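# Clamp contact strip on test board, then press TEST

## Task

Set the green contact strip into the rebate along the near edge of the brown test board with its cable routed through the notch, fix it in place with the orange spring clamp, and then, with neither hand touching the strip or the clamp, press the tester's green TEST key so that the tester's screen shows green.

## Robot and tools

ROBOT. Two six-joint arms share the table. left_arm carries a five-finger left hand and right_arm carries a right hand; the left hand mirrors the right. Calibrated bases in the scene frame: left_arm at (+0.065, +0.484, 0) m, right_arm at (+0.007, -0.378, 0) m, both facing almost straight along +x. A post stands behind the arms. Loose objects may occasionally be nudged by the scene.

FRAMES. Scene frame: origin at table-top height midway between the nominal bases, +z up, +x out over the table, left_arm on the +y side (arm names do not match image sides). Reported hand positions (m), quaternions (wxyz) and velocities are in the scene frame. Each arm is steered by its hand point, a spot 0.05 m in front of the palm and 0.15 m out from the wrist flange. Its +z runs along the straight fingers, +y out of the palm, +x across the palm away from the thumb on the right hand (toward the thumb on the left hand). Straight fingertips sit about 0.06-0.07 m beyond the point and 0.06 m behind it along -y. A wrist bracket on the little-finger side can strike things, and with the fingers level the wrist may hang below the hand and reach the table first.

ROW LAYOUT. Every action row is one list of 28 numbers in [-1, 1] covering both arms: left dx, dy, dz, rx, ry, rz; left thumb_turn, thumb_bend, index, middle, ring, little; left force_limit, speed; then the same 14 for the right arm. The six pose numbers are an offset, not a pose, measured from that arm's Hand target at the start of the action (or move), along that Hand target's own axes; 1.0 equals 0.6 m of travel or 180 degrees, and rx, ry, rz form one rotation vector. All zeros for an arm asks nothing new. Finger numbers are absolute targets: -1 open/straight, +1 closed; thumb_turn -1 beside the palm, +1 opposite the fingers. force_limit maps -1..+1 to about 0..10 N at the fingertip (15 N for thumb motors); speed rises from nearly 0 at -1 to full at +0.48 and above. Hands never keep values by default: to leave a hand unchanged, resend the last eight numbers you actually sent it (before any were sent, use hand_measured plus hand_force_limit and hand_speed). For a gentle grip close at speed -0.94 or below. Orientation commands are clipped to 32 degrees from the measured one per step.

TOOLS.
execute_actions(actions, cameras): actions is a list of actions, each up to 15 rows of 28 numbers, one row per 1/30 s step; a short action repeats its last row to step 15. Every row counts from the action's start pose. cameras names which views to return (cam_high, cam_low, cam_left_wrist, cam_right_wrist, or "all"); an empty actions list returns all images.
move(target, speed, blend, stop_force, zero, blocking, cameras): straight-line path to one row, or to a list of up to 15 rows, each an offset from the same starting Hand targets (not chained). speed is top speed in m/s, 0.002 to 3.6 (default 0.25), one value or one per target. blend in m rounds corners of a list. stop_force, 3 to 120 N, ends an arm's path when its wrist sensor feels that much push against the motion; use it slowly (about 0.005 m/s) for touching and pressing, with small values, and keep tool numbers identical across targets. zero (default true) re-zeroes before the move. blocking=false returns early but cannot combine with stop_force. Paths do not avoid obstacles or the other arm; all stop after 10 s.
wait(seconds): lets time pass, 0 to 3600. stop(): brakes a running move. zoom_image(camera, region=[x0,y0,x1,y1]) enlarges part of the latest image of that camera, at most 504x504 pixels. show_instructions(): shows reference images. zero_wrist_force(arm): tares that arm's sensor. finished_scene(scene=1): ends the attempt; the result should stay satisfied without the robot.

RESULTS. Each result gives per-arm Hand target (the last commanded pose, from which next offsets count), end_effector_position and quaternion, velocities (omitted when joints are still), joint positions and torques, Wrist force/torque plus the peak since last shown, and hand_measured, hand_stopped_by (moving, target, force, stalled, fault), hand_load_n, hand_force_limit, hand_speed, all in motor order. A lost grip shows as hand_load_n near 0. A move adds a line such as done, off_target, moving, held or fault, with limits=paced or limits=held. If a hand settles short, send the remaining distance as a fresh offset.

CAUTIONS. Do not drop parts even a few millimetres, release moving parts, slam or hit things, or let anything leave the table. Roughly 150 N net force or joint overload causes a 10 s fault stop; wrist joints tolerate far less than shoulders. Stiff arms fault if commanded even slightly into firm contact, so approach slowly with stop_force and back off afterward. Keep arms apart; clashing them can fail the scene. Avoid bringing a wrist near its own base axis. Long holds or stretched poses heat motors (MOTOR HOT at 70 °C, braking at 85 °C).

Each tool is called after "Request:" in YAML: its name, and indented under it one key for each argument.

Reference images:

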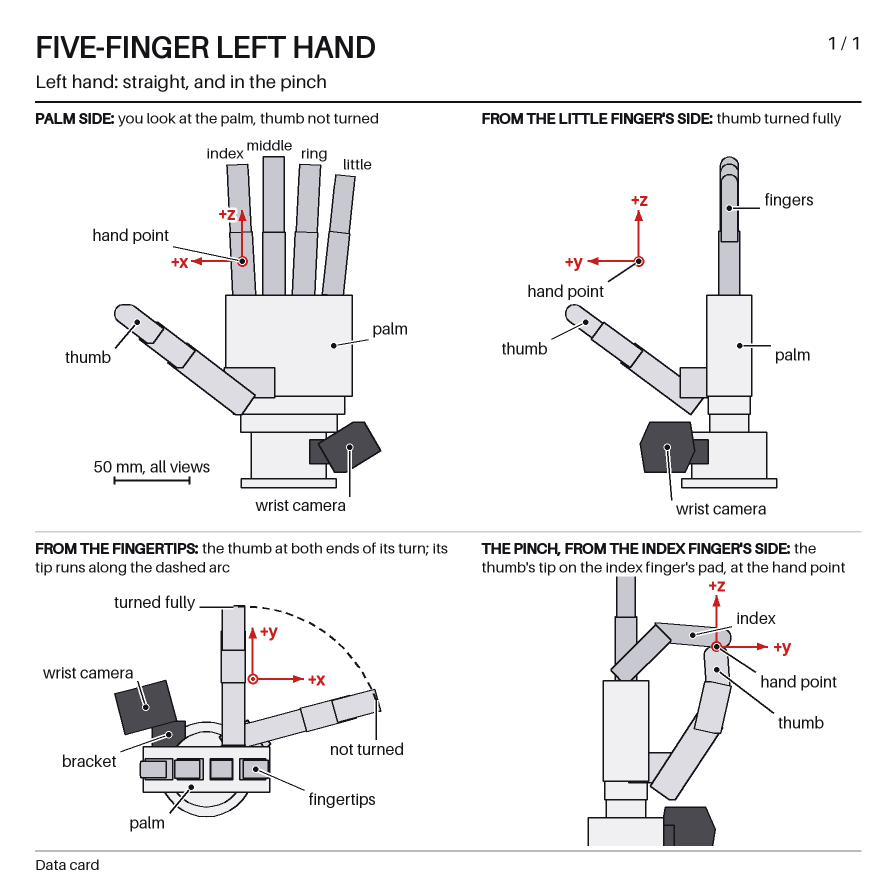

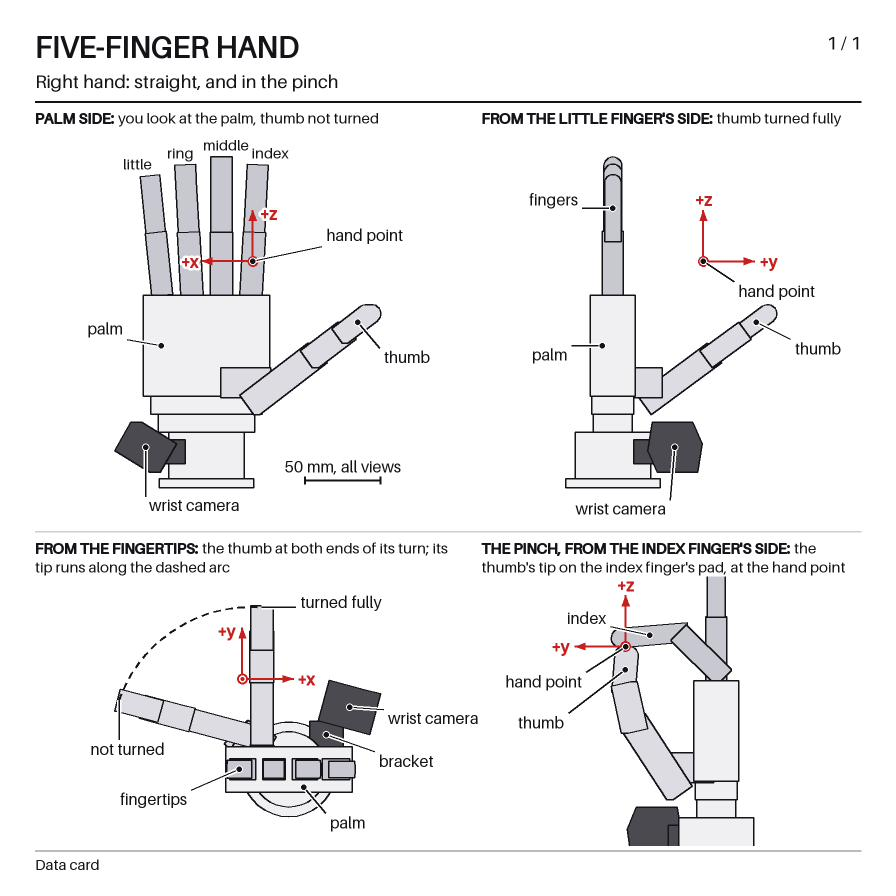

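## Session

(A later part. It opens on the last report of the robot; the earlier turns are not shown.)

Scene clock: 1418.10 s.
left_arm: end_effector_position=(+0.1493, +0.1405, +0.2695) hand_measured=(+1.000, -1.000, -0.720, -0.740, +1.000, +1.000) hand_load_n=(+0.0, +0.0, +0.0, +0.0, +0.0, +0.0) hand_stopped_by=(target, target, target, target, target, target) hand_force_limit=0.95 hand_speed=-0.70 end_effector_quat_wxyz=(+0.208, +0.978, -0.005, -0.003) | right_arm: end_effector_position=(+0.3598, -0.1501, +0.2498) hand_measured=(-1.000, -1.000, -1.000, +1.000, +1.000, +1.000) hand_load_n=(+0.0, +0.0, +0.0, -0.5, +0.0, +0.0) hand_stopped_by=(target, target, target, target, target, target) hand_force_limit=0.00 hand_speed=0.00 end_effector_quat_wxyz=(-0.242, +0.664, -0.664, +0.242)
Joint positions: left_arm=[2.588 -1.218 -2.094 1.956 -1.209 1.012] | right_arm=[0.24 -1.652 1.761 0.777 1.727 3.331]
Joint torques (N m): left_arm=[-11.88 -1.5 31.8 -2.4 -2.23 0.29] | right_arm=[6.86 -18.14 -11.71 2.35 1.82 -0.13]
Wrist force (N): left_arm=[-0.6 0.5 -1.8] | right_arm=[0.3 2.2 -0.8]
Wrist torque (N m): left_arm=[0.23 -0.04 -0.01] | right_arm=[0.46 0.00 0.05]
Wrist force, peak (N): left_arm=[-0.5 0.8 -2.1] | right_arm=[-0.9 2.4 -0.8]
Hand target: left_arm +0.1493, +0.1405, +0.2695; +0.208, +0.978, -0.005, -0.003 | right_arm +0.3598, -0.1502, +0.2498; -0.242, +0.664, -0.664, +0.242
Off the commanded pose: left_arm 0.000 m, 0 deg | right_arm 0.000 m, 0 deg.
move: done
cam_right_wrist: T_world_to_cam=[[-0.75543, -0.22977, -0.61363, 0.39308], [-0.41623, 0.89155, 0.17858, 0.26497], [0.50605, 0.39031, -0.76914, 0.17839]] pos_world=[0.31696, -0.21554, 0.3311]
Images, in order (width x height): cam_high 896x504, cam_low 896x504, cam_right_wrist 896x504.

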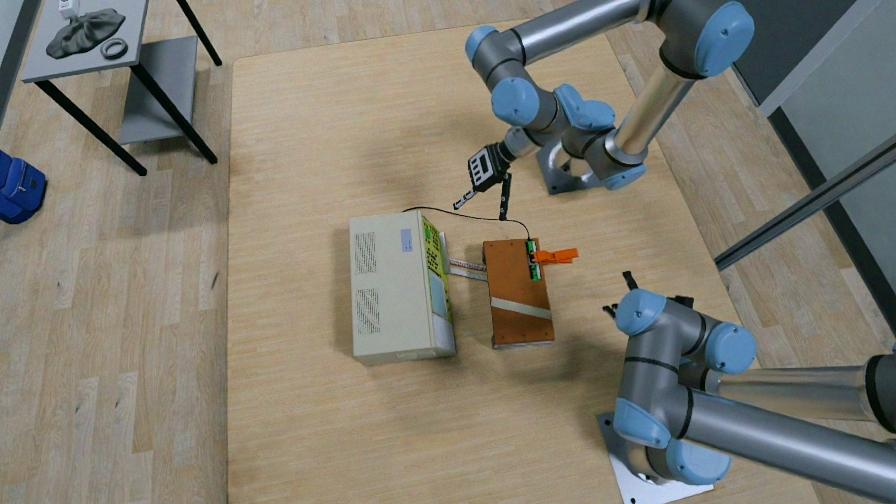

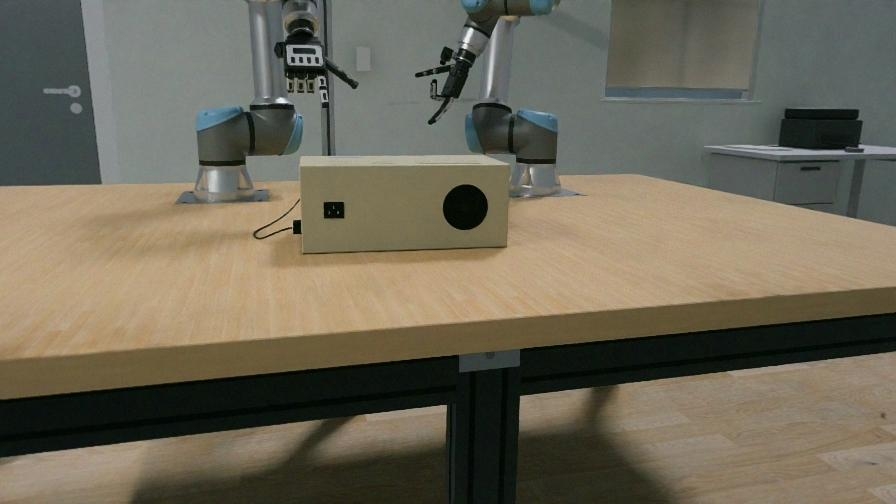

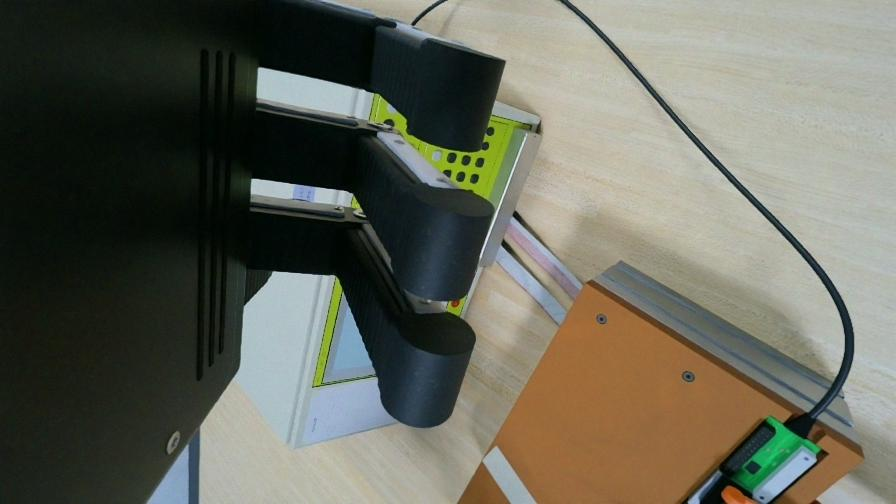

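Request:
move:
  target: [0,0,0,0,0,0,1,-1,-0.72,-0.74,1,1,0.95,-0.7,0,0,0,0,0,0,-1,-1,-1,-1,-1,-1,0,0.2]
  cameras: ["cam_high","cam_right_wrist"]

Request:
zoom_image:
  camera: "cam_right_wrist"
  region: [320, 60, 560, 230]

Scene clock: 1422.57 s.
left_arm: end_effector_position=(+0.1493, +0.1405, +0.2695) hand_measured=(+1.000, -1.000, -0.720, -0.740, +1.000, +1.000) hand_load_n=(+0.0, +0.0, +0.0, +0.0, +0.0, +0.0) hand_stopped_by=(target, target, target, target, target, target) hand_force_limit=0.95 hand_speed=-0.70 end_effector_quat_wxyz=(+0.208, +0.978, -0.005, -0.003) | right_arm: end_effector_position=(+0.3598, -0.1502, +0.2498) hand_measured=(-1.000, -1.000, -1.000, -1.000, -1.000, -1.000) hand_load_n=(+0.0, +0.5, -0.5, +0.0, +0.0, +0.0) hand_stopped_by=(target, target, target, target, target, target) hand_force_limit=0.00 hand_speed=0.20 end_effector_quat_wxyz=(-0.242, +0.664, -0.664, +0.242)
Joint positions: left_arm=[2.588 -1.218 -2.094 1.956 -1.209 1.012] | right_arm=[0.241 -1.652 1.761 0.777 1.727 3.331]
Joint torques (N m): left_arm=[-11.5 -1.14 31.71 -3.62 -2.02 0.36] | right_arm=[3.09 -20.4 -12.39 -1.59 1.17 -0.25]
Wrist force (N): left_arm=[-0.2 0.6 -1.7] | right_arm=[0.1 2.0 -0.9]
Wrist torque (N m): left_arm=[0.24 -0.09 0.01] | right_arm=[0.40 0.03 0.04]
Wrist force, peak (N): left_arm=[-0.7 0.7 -2.0] | right_arm=[0.0 2.2 -1.0]
Hand target: left_arm +0.1493, +0.1405, +0.2695; +0.208, +0.978, -0.005, -0.003 | right_arm +0.3598, -0.1502, +0.2498; -0.242, +0.664, -0.664, +0.242
Off the commanded pose: left_arm 0.000 m, 0 deg | right_arm 0.000 m, 0 deg.
move: done
cam_right_wrist: T_world_to_cam=[[-0.75539, -0.2298, -0.61366, 0.393], [-0.41615, 0.89163, 0.17838, 0.26498], [0.50616, 0.39012, -0.76916, 0.17837]] pos_world=[0.31686, -0.21554, 0.3311]

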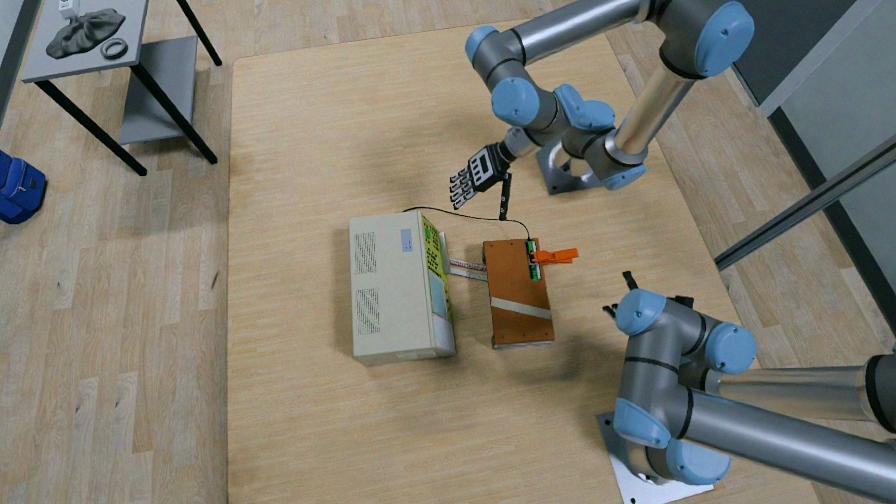

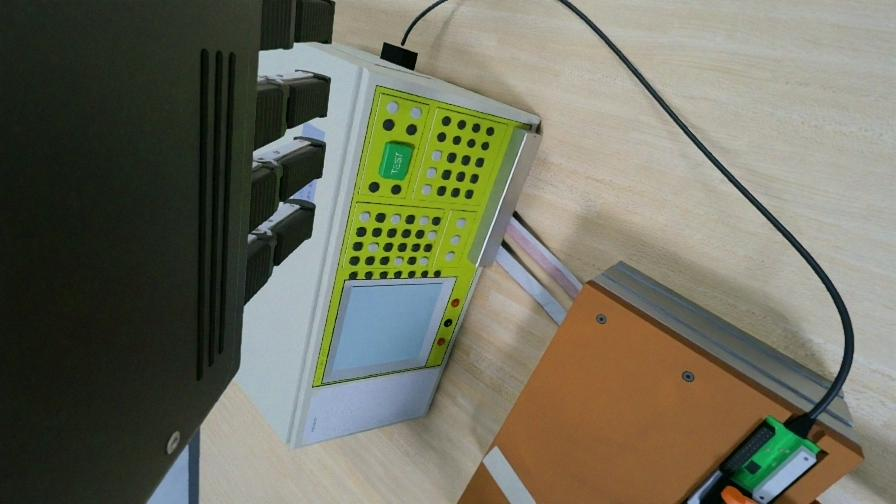

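Scaled by 2.100 from the camera's image (finer frame: 1280x720).

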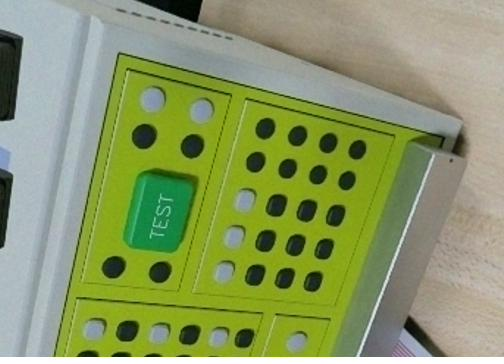

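Request:
zoom_image:
  camera: "cam_right_wrist"
  region: [560, 240, 896, 504]

Request:
zoom_image:
  camera: "cam_high"
  region: [470, 220, 600, 360]

Scaled by 1.500 from the camera's image (finer frame: 1280x720).

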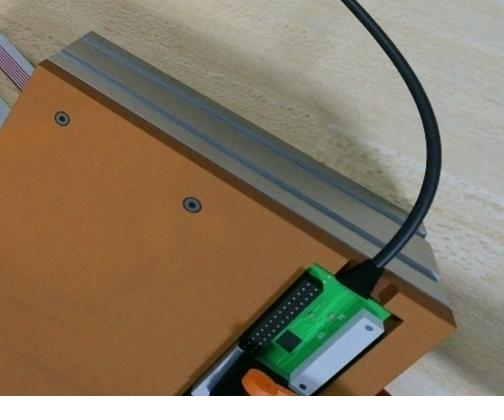

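Scaled by 3.600 from the camera's image (finer frame: 1280x720).

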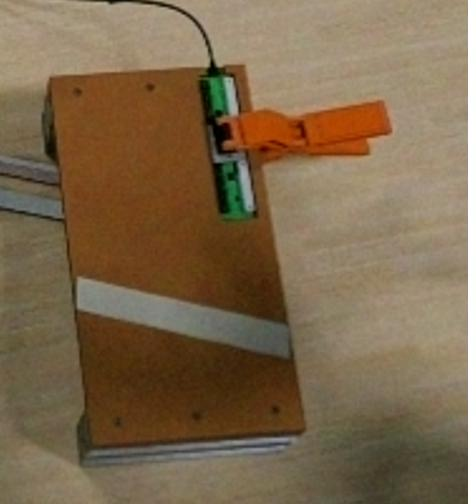

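Request:
zoom_image:
  camera: "cam_right_wrist"
  region: [230, 170, 370, 320]

Scaled by 3.360 from the camera's image (finer frame: 1280x720).

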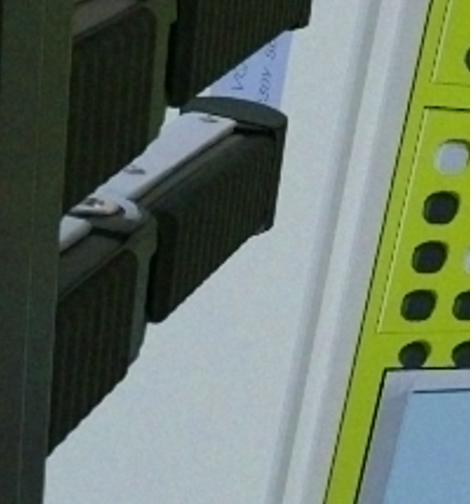

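Request:
move:
  target: [0,0,0,0,0,0,1,-1,-0.72,-0.74,1,1,0.95,-0.7,0,0,0,0,0,0,-1,-1,-1,1,1,1,0,0.2]

Request:
move:
  target: [0,0,0,0,0,0,1,-1,-0.72,-0.74,1,1,0.95,-0.7,-0.0033,0.0515,0.2150,0,0,0,-1,-1,-1,1,1,1,0,0.2]
  speed: 0.1
  stop_force: 8
  cameras: ["cam_high","cam_right_wrist","cam_low"]

Request:
zoom_image:
  camera: "cam_high"
  region: [390, 190, 500, 270]

Scene clock: 1474.00 s.
left_arm: end_effector_position=(+0.1493, +0.1405, +0.2695) hand_measured=(+1.000, -1.000, -0.720, -0.740, +1.000, +1.000) hand_load_n=(+0.0, +0.0, +0.0, +0.0, +0.0, +0.0) hand_stopped_by=(target, target, target, target, target, target) hand_force_limit=0.95 hand_speed=-0.70 end_effector_quat_wxyz=(+0.208, +0.978, -0.005, -0.003) | right_arm: end_effector_position=(+0.3598, -0.1502, +0.2498) hand_measured=(-1.000, -1.000, -1.000, +1.000, +1.000, +1.000) hand_load_n=(+0.0, +0.0, +0.0, +0.0, +0.0, +0.0) hand_stopped_by=(target, target, target, target, target, target) hand_force_limit=0.00 hand_speed=0.20 end_effector_quat_wxyz=(-0.242, +0.664, -0.664, +0.242)
Joint positions: left_arm=[2.588 -1.218 -2.094 1.956 -1.209 1.012] | right_arm=[0.241 -1.652 1.761 0.777 1.727 3.331]
Joint torques (N m): left_arm=[-11.3 -1.59 31.41 -3.7 -2.06 0.39] | right_arm=[-4.64 -18.24 -18.14 0.15 -1.46 -1.09]
Wrist force (N): left_arm=[-0.5 0.6 -1.9] | right_arm=[0.1 1.9 -0.5]
Wrist torque (N m): left_arm=[0.24 -0.06 -0.01] | right_arm=[0.38 0.03 0.03]
Wrist force, peak (N): left_arm=[-0.3 0.9 -2.1] | right_arm=[0.2 2.2 -1.1]
Hand target: left_arm +0.1493, +0.1405, +0.2695; +0.208, +0.978, -0.005, -0.003 | right_arm +0.3598, -0.1502, +0.2498; -0.242, +0.664, -0.664, +0.242
Off the commanded pose: left_arm 0.000 m, 0 deg | right_arm 0.000 m, 0 deg.
move: done

Scene clock: 1476.27 s.
left_arm: end_effector_position=(+0.1493, +0.1405, +0.2695) hand_measured=(+1.000, -1.000, -0.720, -0.740, +1.000, +1.000) hand_load_n=(+0.0, +0.0, +0.0, +0.0, +0.0, +0.0) hand_stopped_by=(target, target, target, target, target, target) hand_force_limit=0.95 hand_speed=-0.70 end_effector_quat_wxyz=(+0.208, +0.978, -0.005, -0.003) | right_arm: end_effector_position=(+0.4191, -0.1481, +0.1312) hand_measured=(-1.000, -1.000, -1.000, +1.000, +1.000, +1.000) hand_load_n=(+0.0, +0.0, +0.0, +0.0, +0.0, +0.0) hand_stopped_by=(target, target, target, target, target, target) hand_force_limit=0.00 hand_speed=0.20 end_effector_quat_wxyz=(-0.242, +0.664, -0.664, +0.242)
Joint positions: left_arm=[2.588 -1.218 -2.094 1.956 -1.209 1.012] | right_arm=[0.203 -1.452 1.871 0.463 1.704 3.302]
Joint torques (N m): left_arm=[-11.09 -0.76 31.02 -3.46 -1.94 0.27] | right_arm=[6.62 -17.27 -26.74 0.4 1.84 0.51]
Wrist force (N): left_arm=[-0.4 0.8 -1.9] | right_arm=[-0.3 1.9 -0.7]
Wrist torque (N m): left_arm=[0.26 -0.08 0.00] | right_arm=[0.38 0.09 0.00]
Wrist force, peak (N): left_arm=[-0.3 0.9 -2.1] | right_arm=[0.1 1.8 -1.8]
Hand target: left_arm +0.1493, +0.1405, +0.2695; +0.208, +0.978, -0.005, -0.003 | right_arm +0.4192, -0.1481, +0.1312; -0.242, +0.664, -0.664, +0.242
Off the commanded pose: left_arm 0.000 m, 0 deg | right_arm 0.000 m, 0 deg.
move: done
cam_right_wrist: T_world_to_cam=[[-0.75542, -0.22982, -0.61361, 0.36557], [-0.41614, 0.89163, 0.17836, 0.30899], [0.50612, 0.39009, -0.7692, 0.05628]] pos_world=[0.37626, -0.21344, 0.2125]
Images, in order (width x height): cam_high 896x504, cam_low 896x504, cam_right_wrist 896x504.

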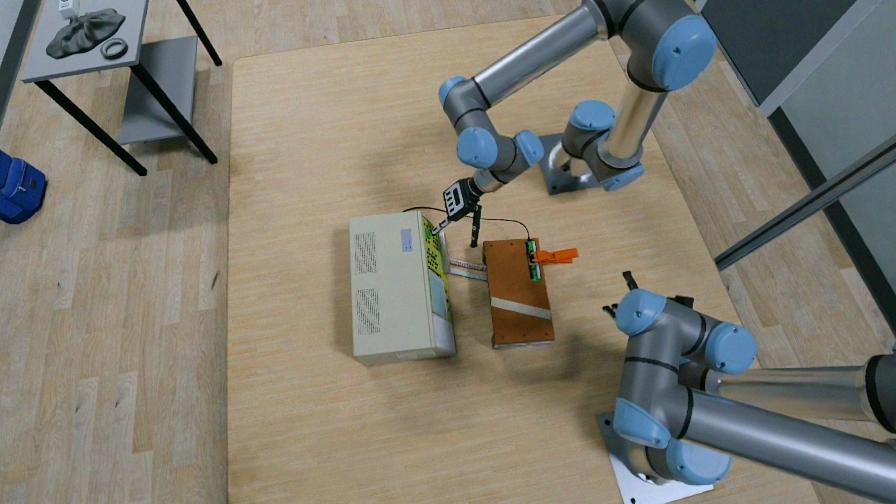

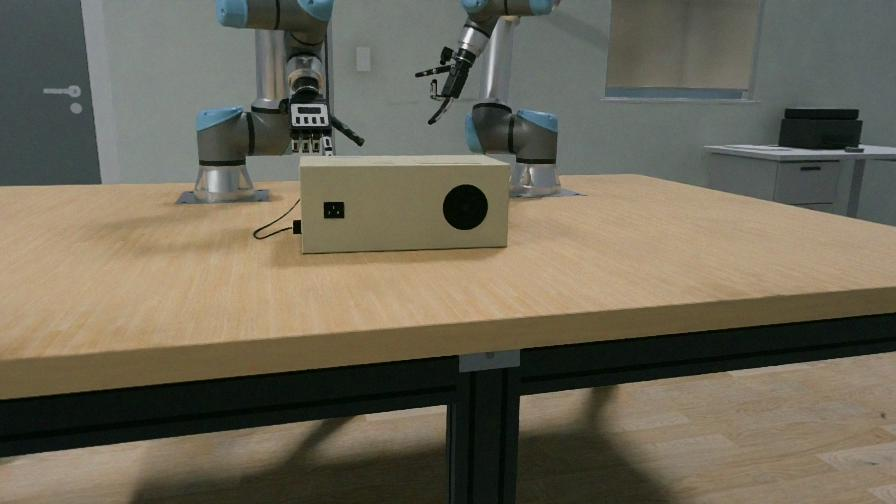

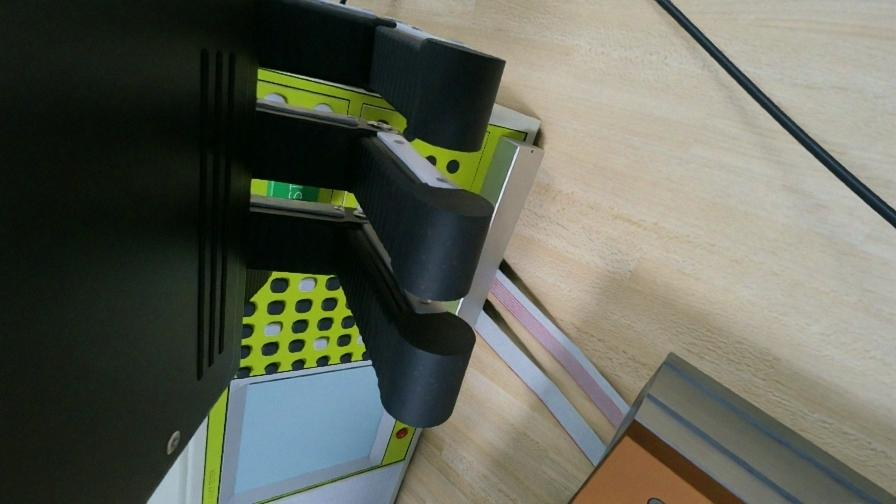

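Scaled by 4.582 from the camera's image (finer frame: 1280x720).

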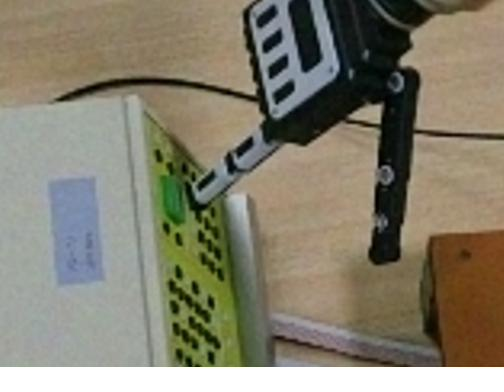

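Request:
move:
  target: [0,0,0,0,0,0,1,-1,-0.72,-0.74,1,1,0.95,-0.7,0.0074,-0.0229,0.0443,0,0,0,-1,-1,-1,1,1,1,0,0.2]
  speed: 0.012
  stop_force: 5
  cameras: ["cam_high","cam_right_wrist"]

Request:
zoom_image:
  camera: "cam_high"
  region: [400, 200, 480, 320]

Scene clock: 1482.17 s.
left_arm: end_effector_position=(+0.1493, +0.1405, +0.2695) hand_measured=(+1.000, -1.000, -0.720, -0.740, +1.000, +1.000) hand_load_n=(+0.0, -0.5, +0.0, +0.0, +0.0, +0.0) hand_stopped_by=(target, target, target, target, target, target) hand_force_limit=0.95 hand_speed=-0.70 end_effector_quat_wxyz=(+0.208, +0.978, -0.005, -0.003) | right_arm: end_effector_position=(+0.4261, -0.1492, +0.1283) hand_measured=(-1.000, -1.000, -1.000, +1.000, +1.000, +1.000) hand_load_n=(+0.0, +0.0, -0.5, +0.0, +0.0, +0.0) hand_stopped_by=(target, target, target, target, target, target) hand_force_limit=0.00 hand_speed=0.20 end_effector_quat_wxyz=(-0.242, +0.664, -0.664, +0.242)
Joint positions: left_arm=[2.588 -1.218 -2.094 1.956 -1.209 1.012] | right_arm=[0.196 -1.437 1.862 0.457 1.699 3.296]
Joint torques (N m): left_arm=[-11.21 -0.92 30.65 -3.75 -1.91 0.41] | right_arm=[4.97 -26.43 -9.91 3.03 2.86 1.19]
Wrist force (N): left_arm=[-0.5 0.7 -1.9] | right_arm=[-1.5 1.8 -6.2]
Wrist torque (N m): left_arm=[0.25 -0.05 -0.01] | right_arm=[0.63 0.13 -0.09]
Wrist force, peak (N): left_arm=[-0.5 0.5 -2.1] | right_arm=[-2.5 2.4 -6.4]
Hand target: left_arm +0.1493, +0.1405, +0.2695; +0.208, +0.978, -0.005, -0.003 | right_arm +0.4261, -0.1492, +0.1283; -0.242, +0.664, -0.664, +0.242 (not the last commanded pose)
Off the commanded pose: left_arm 0.000 m, 0 deg | right_arm 0.023 m, 0 deg.
move: contact (right_arm)
cam_right_wrist: T_world_to_cam=[[-0.75539, -0.2298, -0.61366, 0.36877], [-0.41615, 0.89163, 0.17838, 0.31341], [0.50616, 0.39012, -0.76916, 0.05085]] pos_world=[0.38326, -0.21454, 0.2095]

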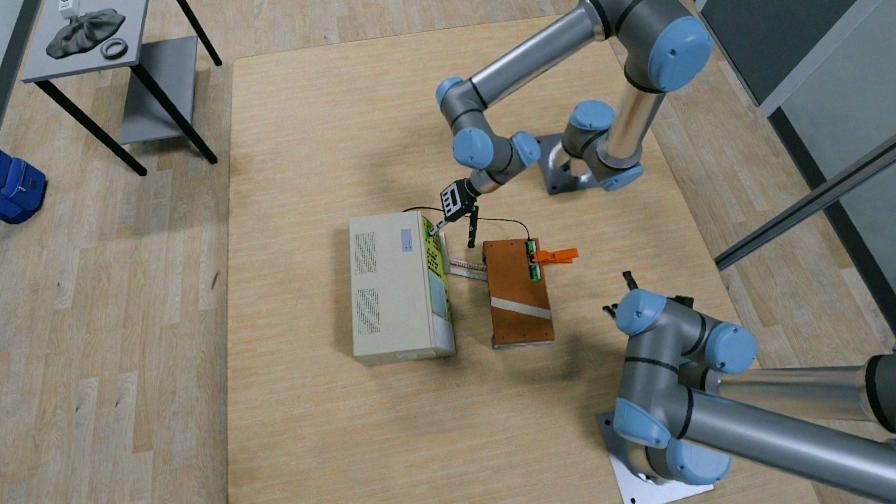

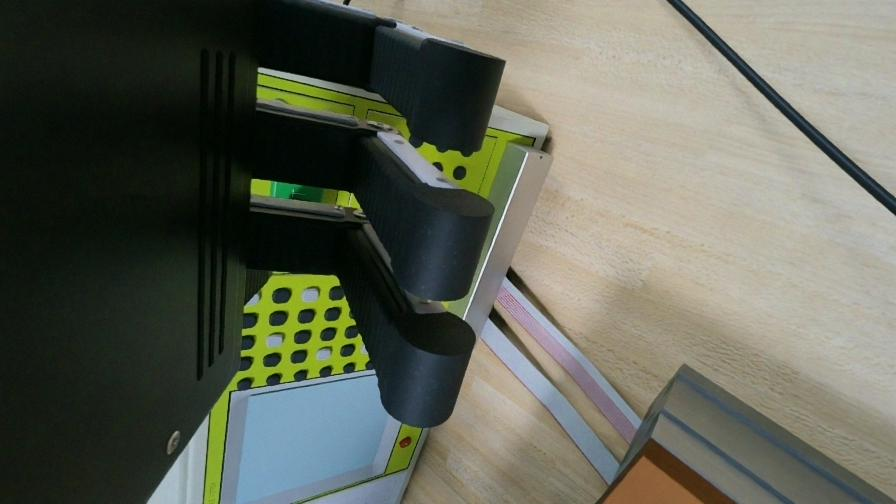

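Scaled by 4.200 from the camera's image (finer frame: 1280x720).

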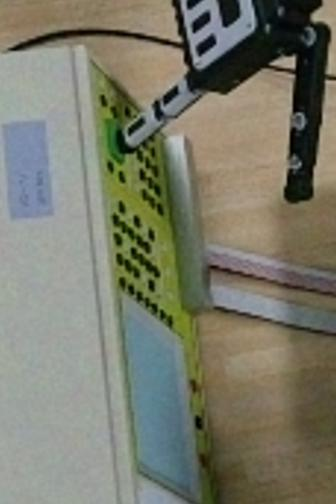

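Request:
zoom_image:
  camera: "cam_high"
  region: [412, 215, 452, 250]

Request:
zoom_image:
  camera: "cam_right_wrist"
  region: [240, 150, 360, 240]

Scaled by 12.600 from the camera's image (finer frame: 1280x720).

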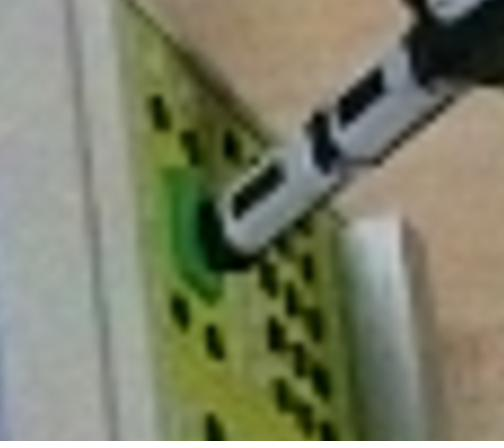

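Scaled by 4.200 from the camera's image (finer frame: 1280x720).

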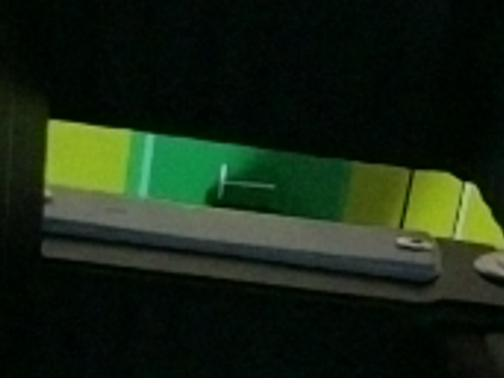

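Request:
move:
  target: [0,0,0,0,0,0,1,-1,-0.72,-0.74,1,1,0.95,-0.7,-0.0005,-0.0034,-0.0097,0,0,0,-1,-1,-1,1,1,1,0,0.2]
  speed: 0.03

Request:
move:
  target: [0,0,0,0,0,0,1,-1,-0.72,-0.74,1,1,0.95,-0.7,0.0030,-0.0152,0.0295,0,0,0,-1,-1,-1,1,1,1,0,0.2]
  speed: 0.01
  stop_force: 12
  cameras: ["cam_high","cam_right_wrist"]

Request:
zoom_image:
  camera: "cam_high"
  region: [400, 200, 480, 320]

Scene clock: 1489.70 s.
left_arm: end_effector_position=(+0.1493, +0.1405, +0.2695) hand_measured=(+1.000, -1.000, -0.720, -0.740, +1.000, +1.000) hand_load_n=(+0.0, +0.0, +0.0, +0.0, +0.0, +0.0) hand_stopped_by=(target, target, target, target, target, target) hand_force_limit=0.95 hand_speed=-0.70 end_effector_quat_wxyz=(+0.208, +0.978, -0.005, -0.003) | right_arm: end_effector_position=(+0.4239, -0.1489, +0.1341) hand_measured=(-1.000, -1.000, -1.000, +1.000, +1.000, +1.000) hand_load_n=(+0.0, +0.0, +0.0, +0.0, +0.0, +0.0) hand_stopped_by=(target, target, target, target, target, target) hand_force_limit=0.00 hand_speed=0.20 end_effector_quat_wxyz=(-0.242, +0.664, -0.664, +0.242) end_effector_velocity=(+0.001, +0.000, -0.001) end_effector_angular_velocity=(+0.000, -0.003, +0.001)
Joint positions: left_arm=[2.588 -1.218 -2.094 1.956 -1.209 1.012] | right_arm=[0.198 -1.447 1.857 0.472 1.7 3.298]
Joint velocities: left_arm=[within noise] | right_arm=[0 0.001 0.001 -0.005 0 -0.001]
Joint torques (N m): left_arm=[-10.47 -1.92 29.4 -3.54 -1.94 0.22] | right_arm=[-1.92 -12.7 -13.57 -1.75 1.2 0.17]
Wrist force (N): left_arm=[-0.5 0.4 -1.8] | right_arm=[0.5 0.9 -0.8]
Wrist torque (N m): left_arm=[0.20 -0.06 0.00] | right_arm=[0.19 -0.06 -0.06]
Wrist force, peak (N): left_arm=[-0.6 0.5 -2.0] | right_arm=[-1.7 2.1 -6.3]
Hand target: left_arm +0.1493, +0.1405, +0.2695; +0.208, +0.978, -0.005, -0.003 | right_arm +0.4240, -0.1489, +0.1340; -0.242, +0.664, -0.664, +0.242
Off the commanded pose: left_arm 0.000 m, 0 deg | right_arm 0.000 m, 0 deg.
move: done

Scene clock: 1491.37 s.
left_arm: end_effector_position=(+0.1493, +0.1405, +0.2695) hand_measured=(+1.000, -1.000, -0.720, -0.740, +1.000, +1.000) hand_load_n=(+0.0, +0.0, +0.0, +0.0, +0.5, +0.0) hand_stopped_by=(target, target, target, target, target, target) hand_force_limit=0.95 hand_speed=-0.70 end_effector_quat_wxyz=(+0.208, +0.978, -0.005, -0.003) | right_arm: end_effector_position=(+0.4294, -0.1494, +0.1317) hand_measured=(-1.000, -1.000, -1.000, +1.000, +1.000, +1.000) hand_load_n=(+0.0, +0.0, -1.0, +0.0, +0.0, +0.0) hand_stopped_by=(target, target, target, target, target, target) hand_force_limit=0.00 hand_speed=0.20 end_effector_quat_wxyz=(-0.242, +0.664, -0.664, +0.242)
Joint positions: left_arm=[2.588 -1.218 -2.094 1.956 -1.209 1.012] | right_arm=[0.193 -1.434 1.849 0.467 1.697 3.294]
Joint torques (N m): left_arm=[-10.33 -2.21 30.94 -3.56 -1.8 0.23] | right_arm=[4.19 -23.29 -9.04 2.15 2.86 0.75]
Wrist force (N): left_arm=[-0.5 0.8 -1.7] | right_arm=[-0.9 2.3 -14.2]
Wrist torque (N m): left_arm=[0.26 -0.05 -0.02] | right_arm=[1.05 0.15 -0.05]
Wrist force, peak (N): left_arm=[-0.5 0.8 -1.9] | right_arm=[-1.8 3.2 -22.7]
Hand target: left_arm +0.1493, +0.1405, +0.2695; +0.208, +0.978, -0.005, -0.003 | right_arm +0.4294, -0.1494, +0.1317; -0.242, +0.664, -0.664, +0.242 (not the last commanded pose)
Off the commanded pose: left_arm 0.000 m, 0 deg | right_arm 0.014 m, 0 deg.
move: contact (right_arm)
cam_right_wrist: T_world_to_cam=[[-0.75539, -0.22981, -0.61366, 0.37336], [-0.41616, 0.89162, 0.17837, 0.31435], [0.50616, 0.39012, -0.76916, 0.05194]] pos_world=[0.38656, -0.21474, 0.213]

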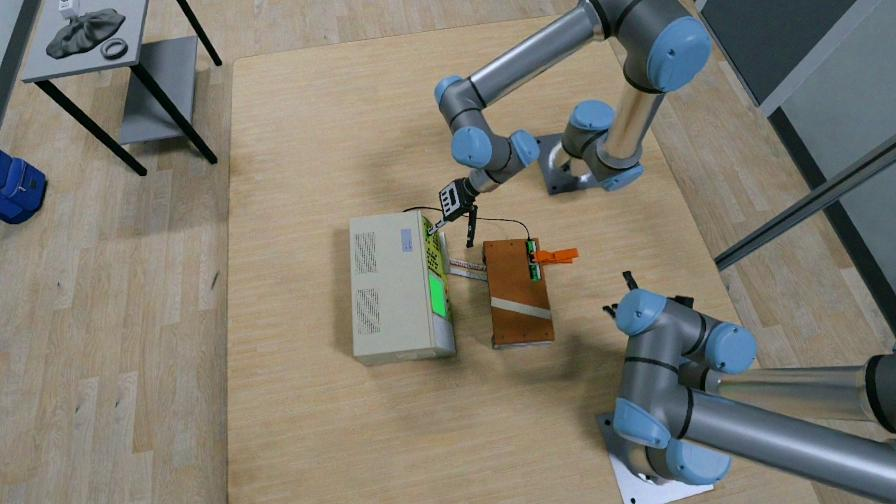

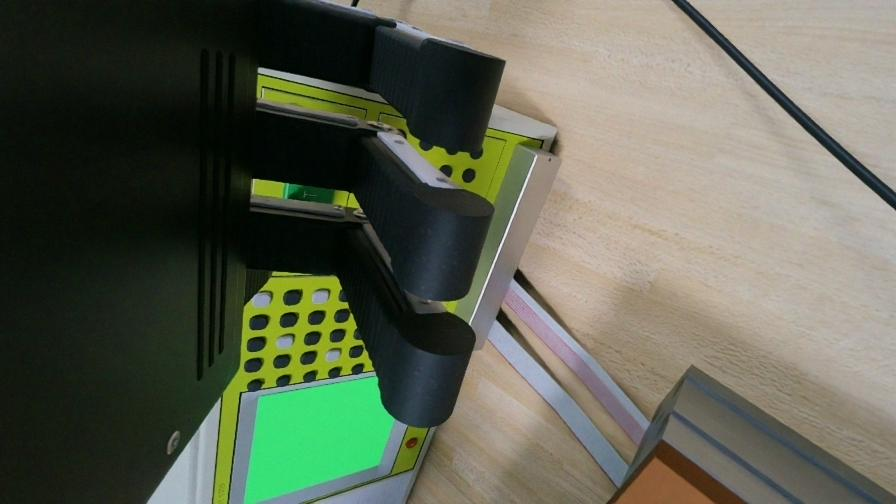

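Scaled by 4.200 from the camera's image (finer frame: 1280x720).

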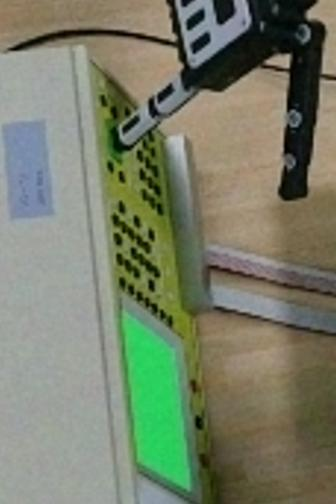

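Request:
move:
  target:
    - [0,0,0,0,0,0,1,-1,-0.72,-0.74,1,1,0.95,-0.7,-0.004,0.0229,-0.0443,0,0,0,-1,-1,-1,1,1,1,0,0.2]
    - [0,0,0,0,0,0,1,-1,-0.72,-0.74,1,1,0.95,-0.7,-0.004,-0.09,-0.20,0,0,0,-1,-1,-1,1,1,1,0,0.2]
  speed: [0.05,0.15]
  blend: 0.01
  cameras: ["cam_high","cam_right_wrist"]

Request:
zoom_image:
  camera: "cam_high"
  region: [400, 200, 620, 360]

Scene clock: 1495.57 s.
left_arm: end_effector_position=(+0.1493, +0.1405, +0.2695) hand_measured=(+1.000, -1.000, -0.720, -0.740, +1.000, +1.000) hand_load_n=(+0.0, +0.0, +0.0, +0.0, +0.0, +0.0) hand_stopped_by=(target, target, target, target, target, target) hand_force_limit=0.95 hand_speed=-0.70 end_effector_quat_wxyz=(+0.208, +0.978, -0.005, -0.003) | right_arm: end_effector_position=(+0.3935, -0.1471, +0.2583) hand_measured=(-1.000, -1.000, -1.000, +1.000, +1.000, +1.000) hand_load_n=(+0.0, +0.0, +0.0, +0.0, +0.0, +0.0) hand_stopped_by=(target, target, target, target, target, target) hand_force_limit=0.00 hand_speed=0.20 end_effector_quat_wxyz=(-0.242, +0.664, -0.664, +0.242)
Joint positions: left_arm=[2.588 -1.218 -2.094 1.956 -1.209 1.012] | right_arm=[0.224 -1.58 1.671 0.794 1.716 3.318]
Joint torques (N m): left_arm=[-10.39 -1.2 30.82 -3.52 -1.94 0.33] | right_arm=[0.12 -10.8 -23.89 0.95 1.74 0.53]
Wrist force (N): left_arm=[-0.6 0.5 -1.7] | right_arm=[0.4 0.9 -1.0]
Wrist torque (N m): left_arm=[0.22 -0.05 -0.01] | right_arm=[0.20 -0.04 -0.07]
Wrist force, peak (N): left_arm=[-0.5 0.7 -2.1] | right_arm=[-0.8 2.6 -14.4]
Hand target: left_arm +0.1493, +0.1405, +0.2695; +0.208, +0.978, -0.005, -0.003 | right_arm +0.3936, -0.1471, +0.2583; -0.242, +0.664, -0.664, +0.242
Off the commanded pose: left_arm 0.000 m, 0 deg | right_arm 0.000 m, 0 deg.
move: done
cam_right_wrist: T_world_to_cam=[[-0.75531, -0.22983, -0.61375, 0.42446], [-0.41623, 0.89159, 0.17837, 0.27479], [0.50622, 0.39019, -0.76909, 0.16657]] pos_world=[0.35066, -0.21244, 0.3396]

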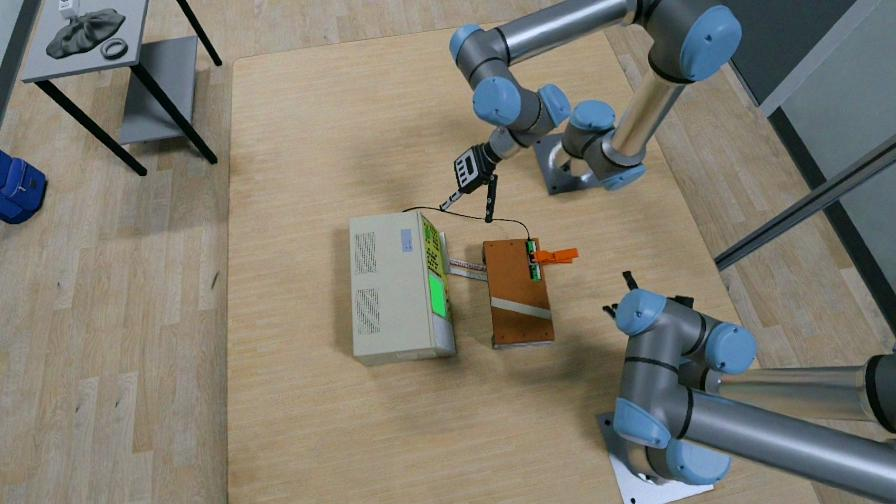

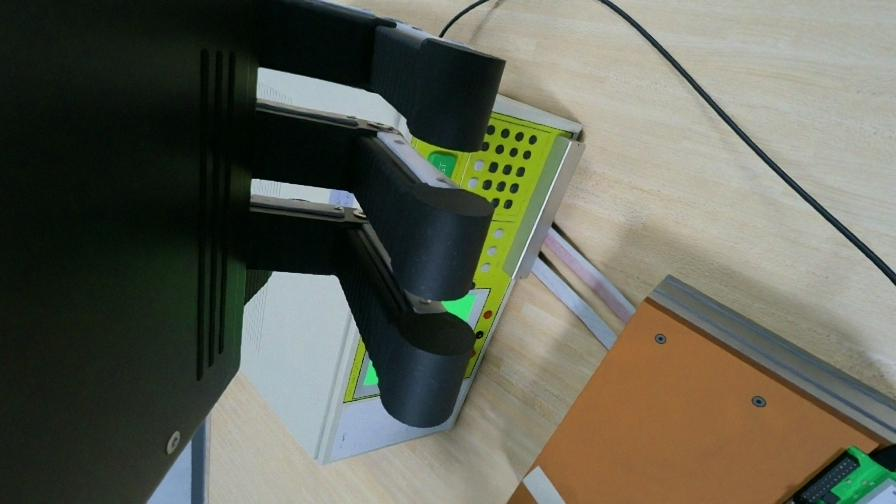

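Scaled by 2.291 from the camera's image (finer frame: 1280x720).

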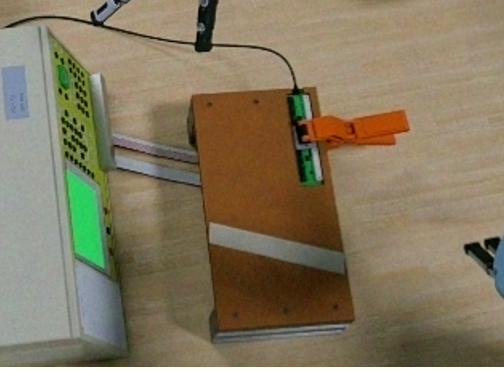

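The screen stays green with both hands clear of the strip and the clamp, and the clamp is holding.

Request:
finished_scene:

The scene is finished: the task was done.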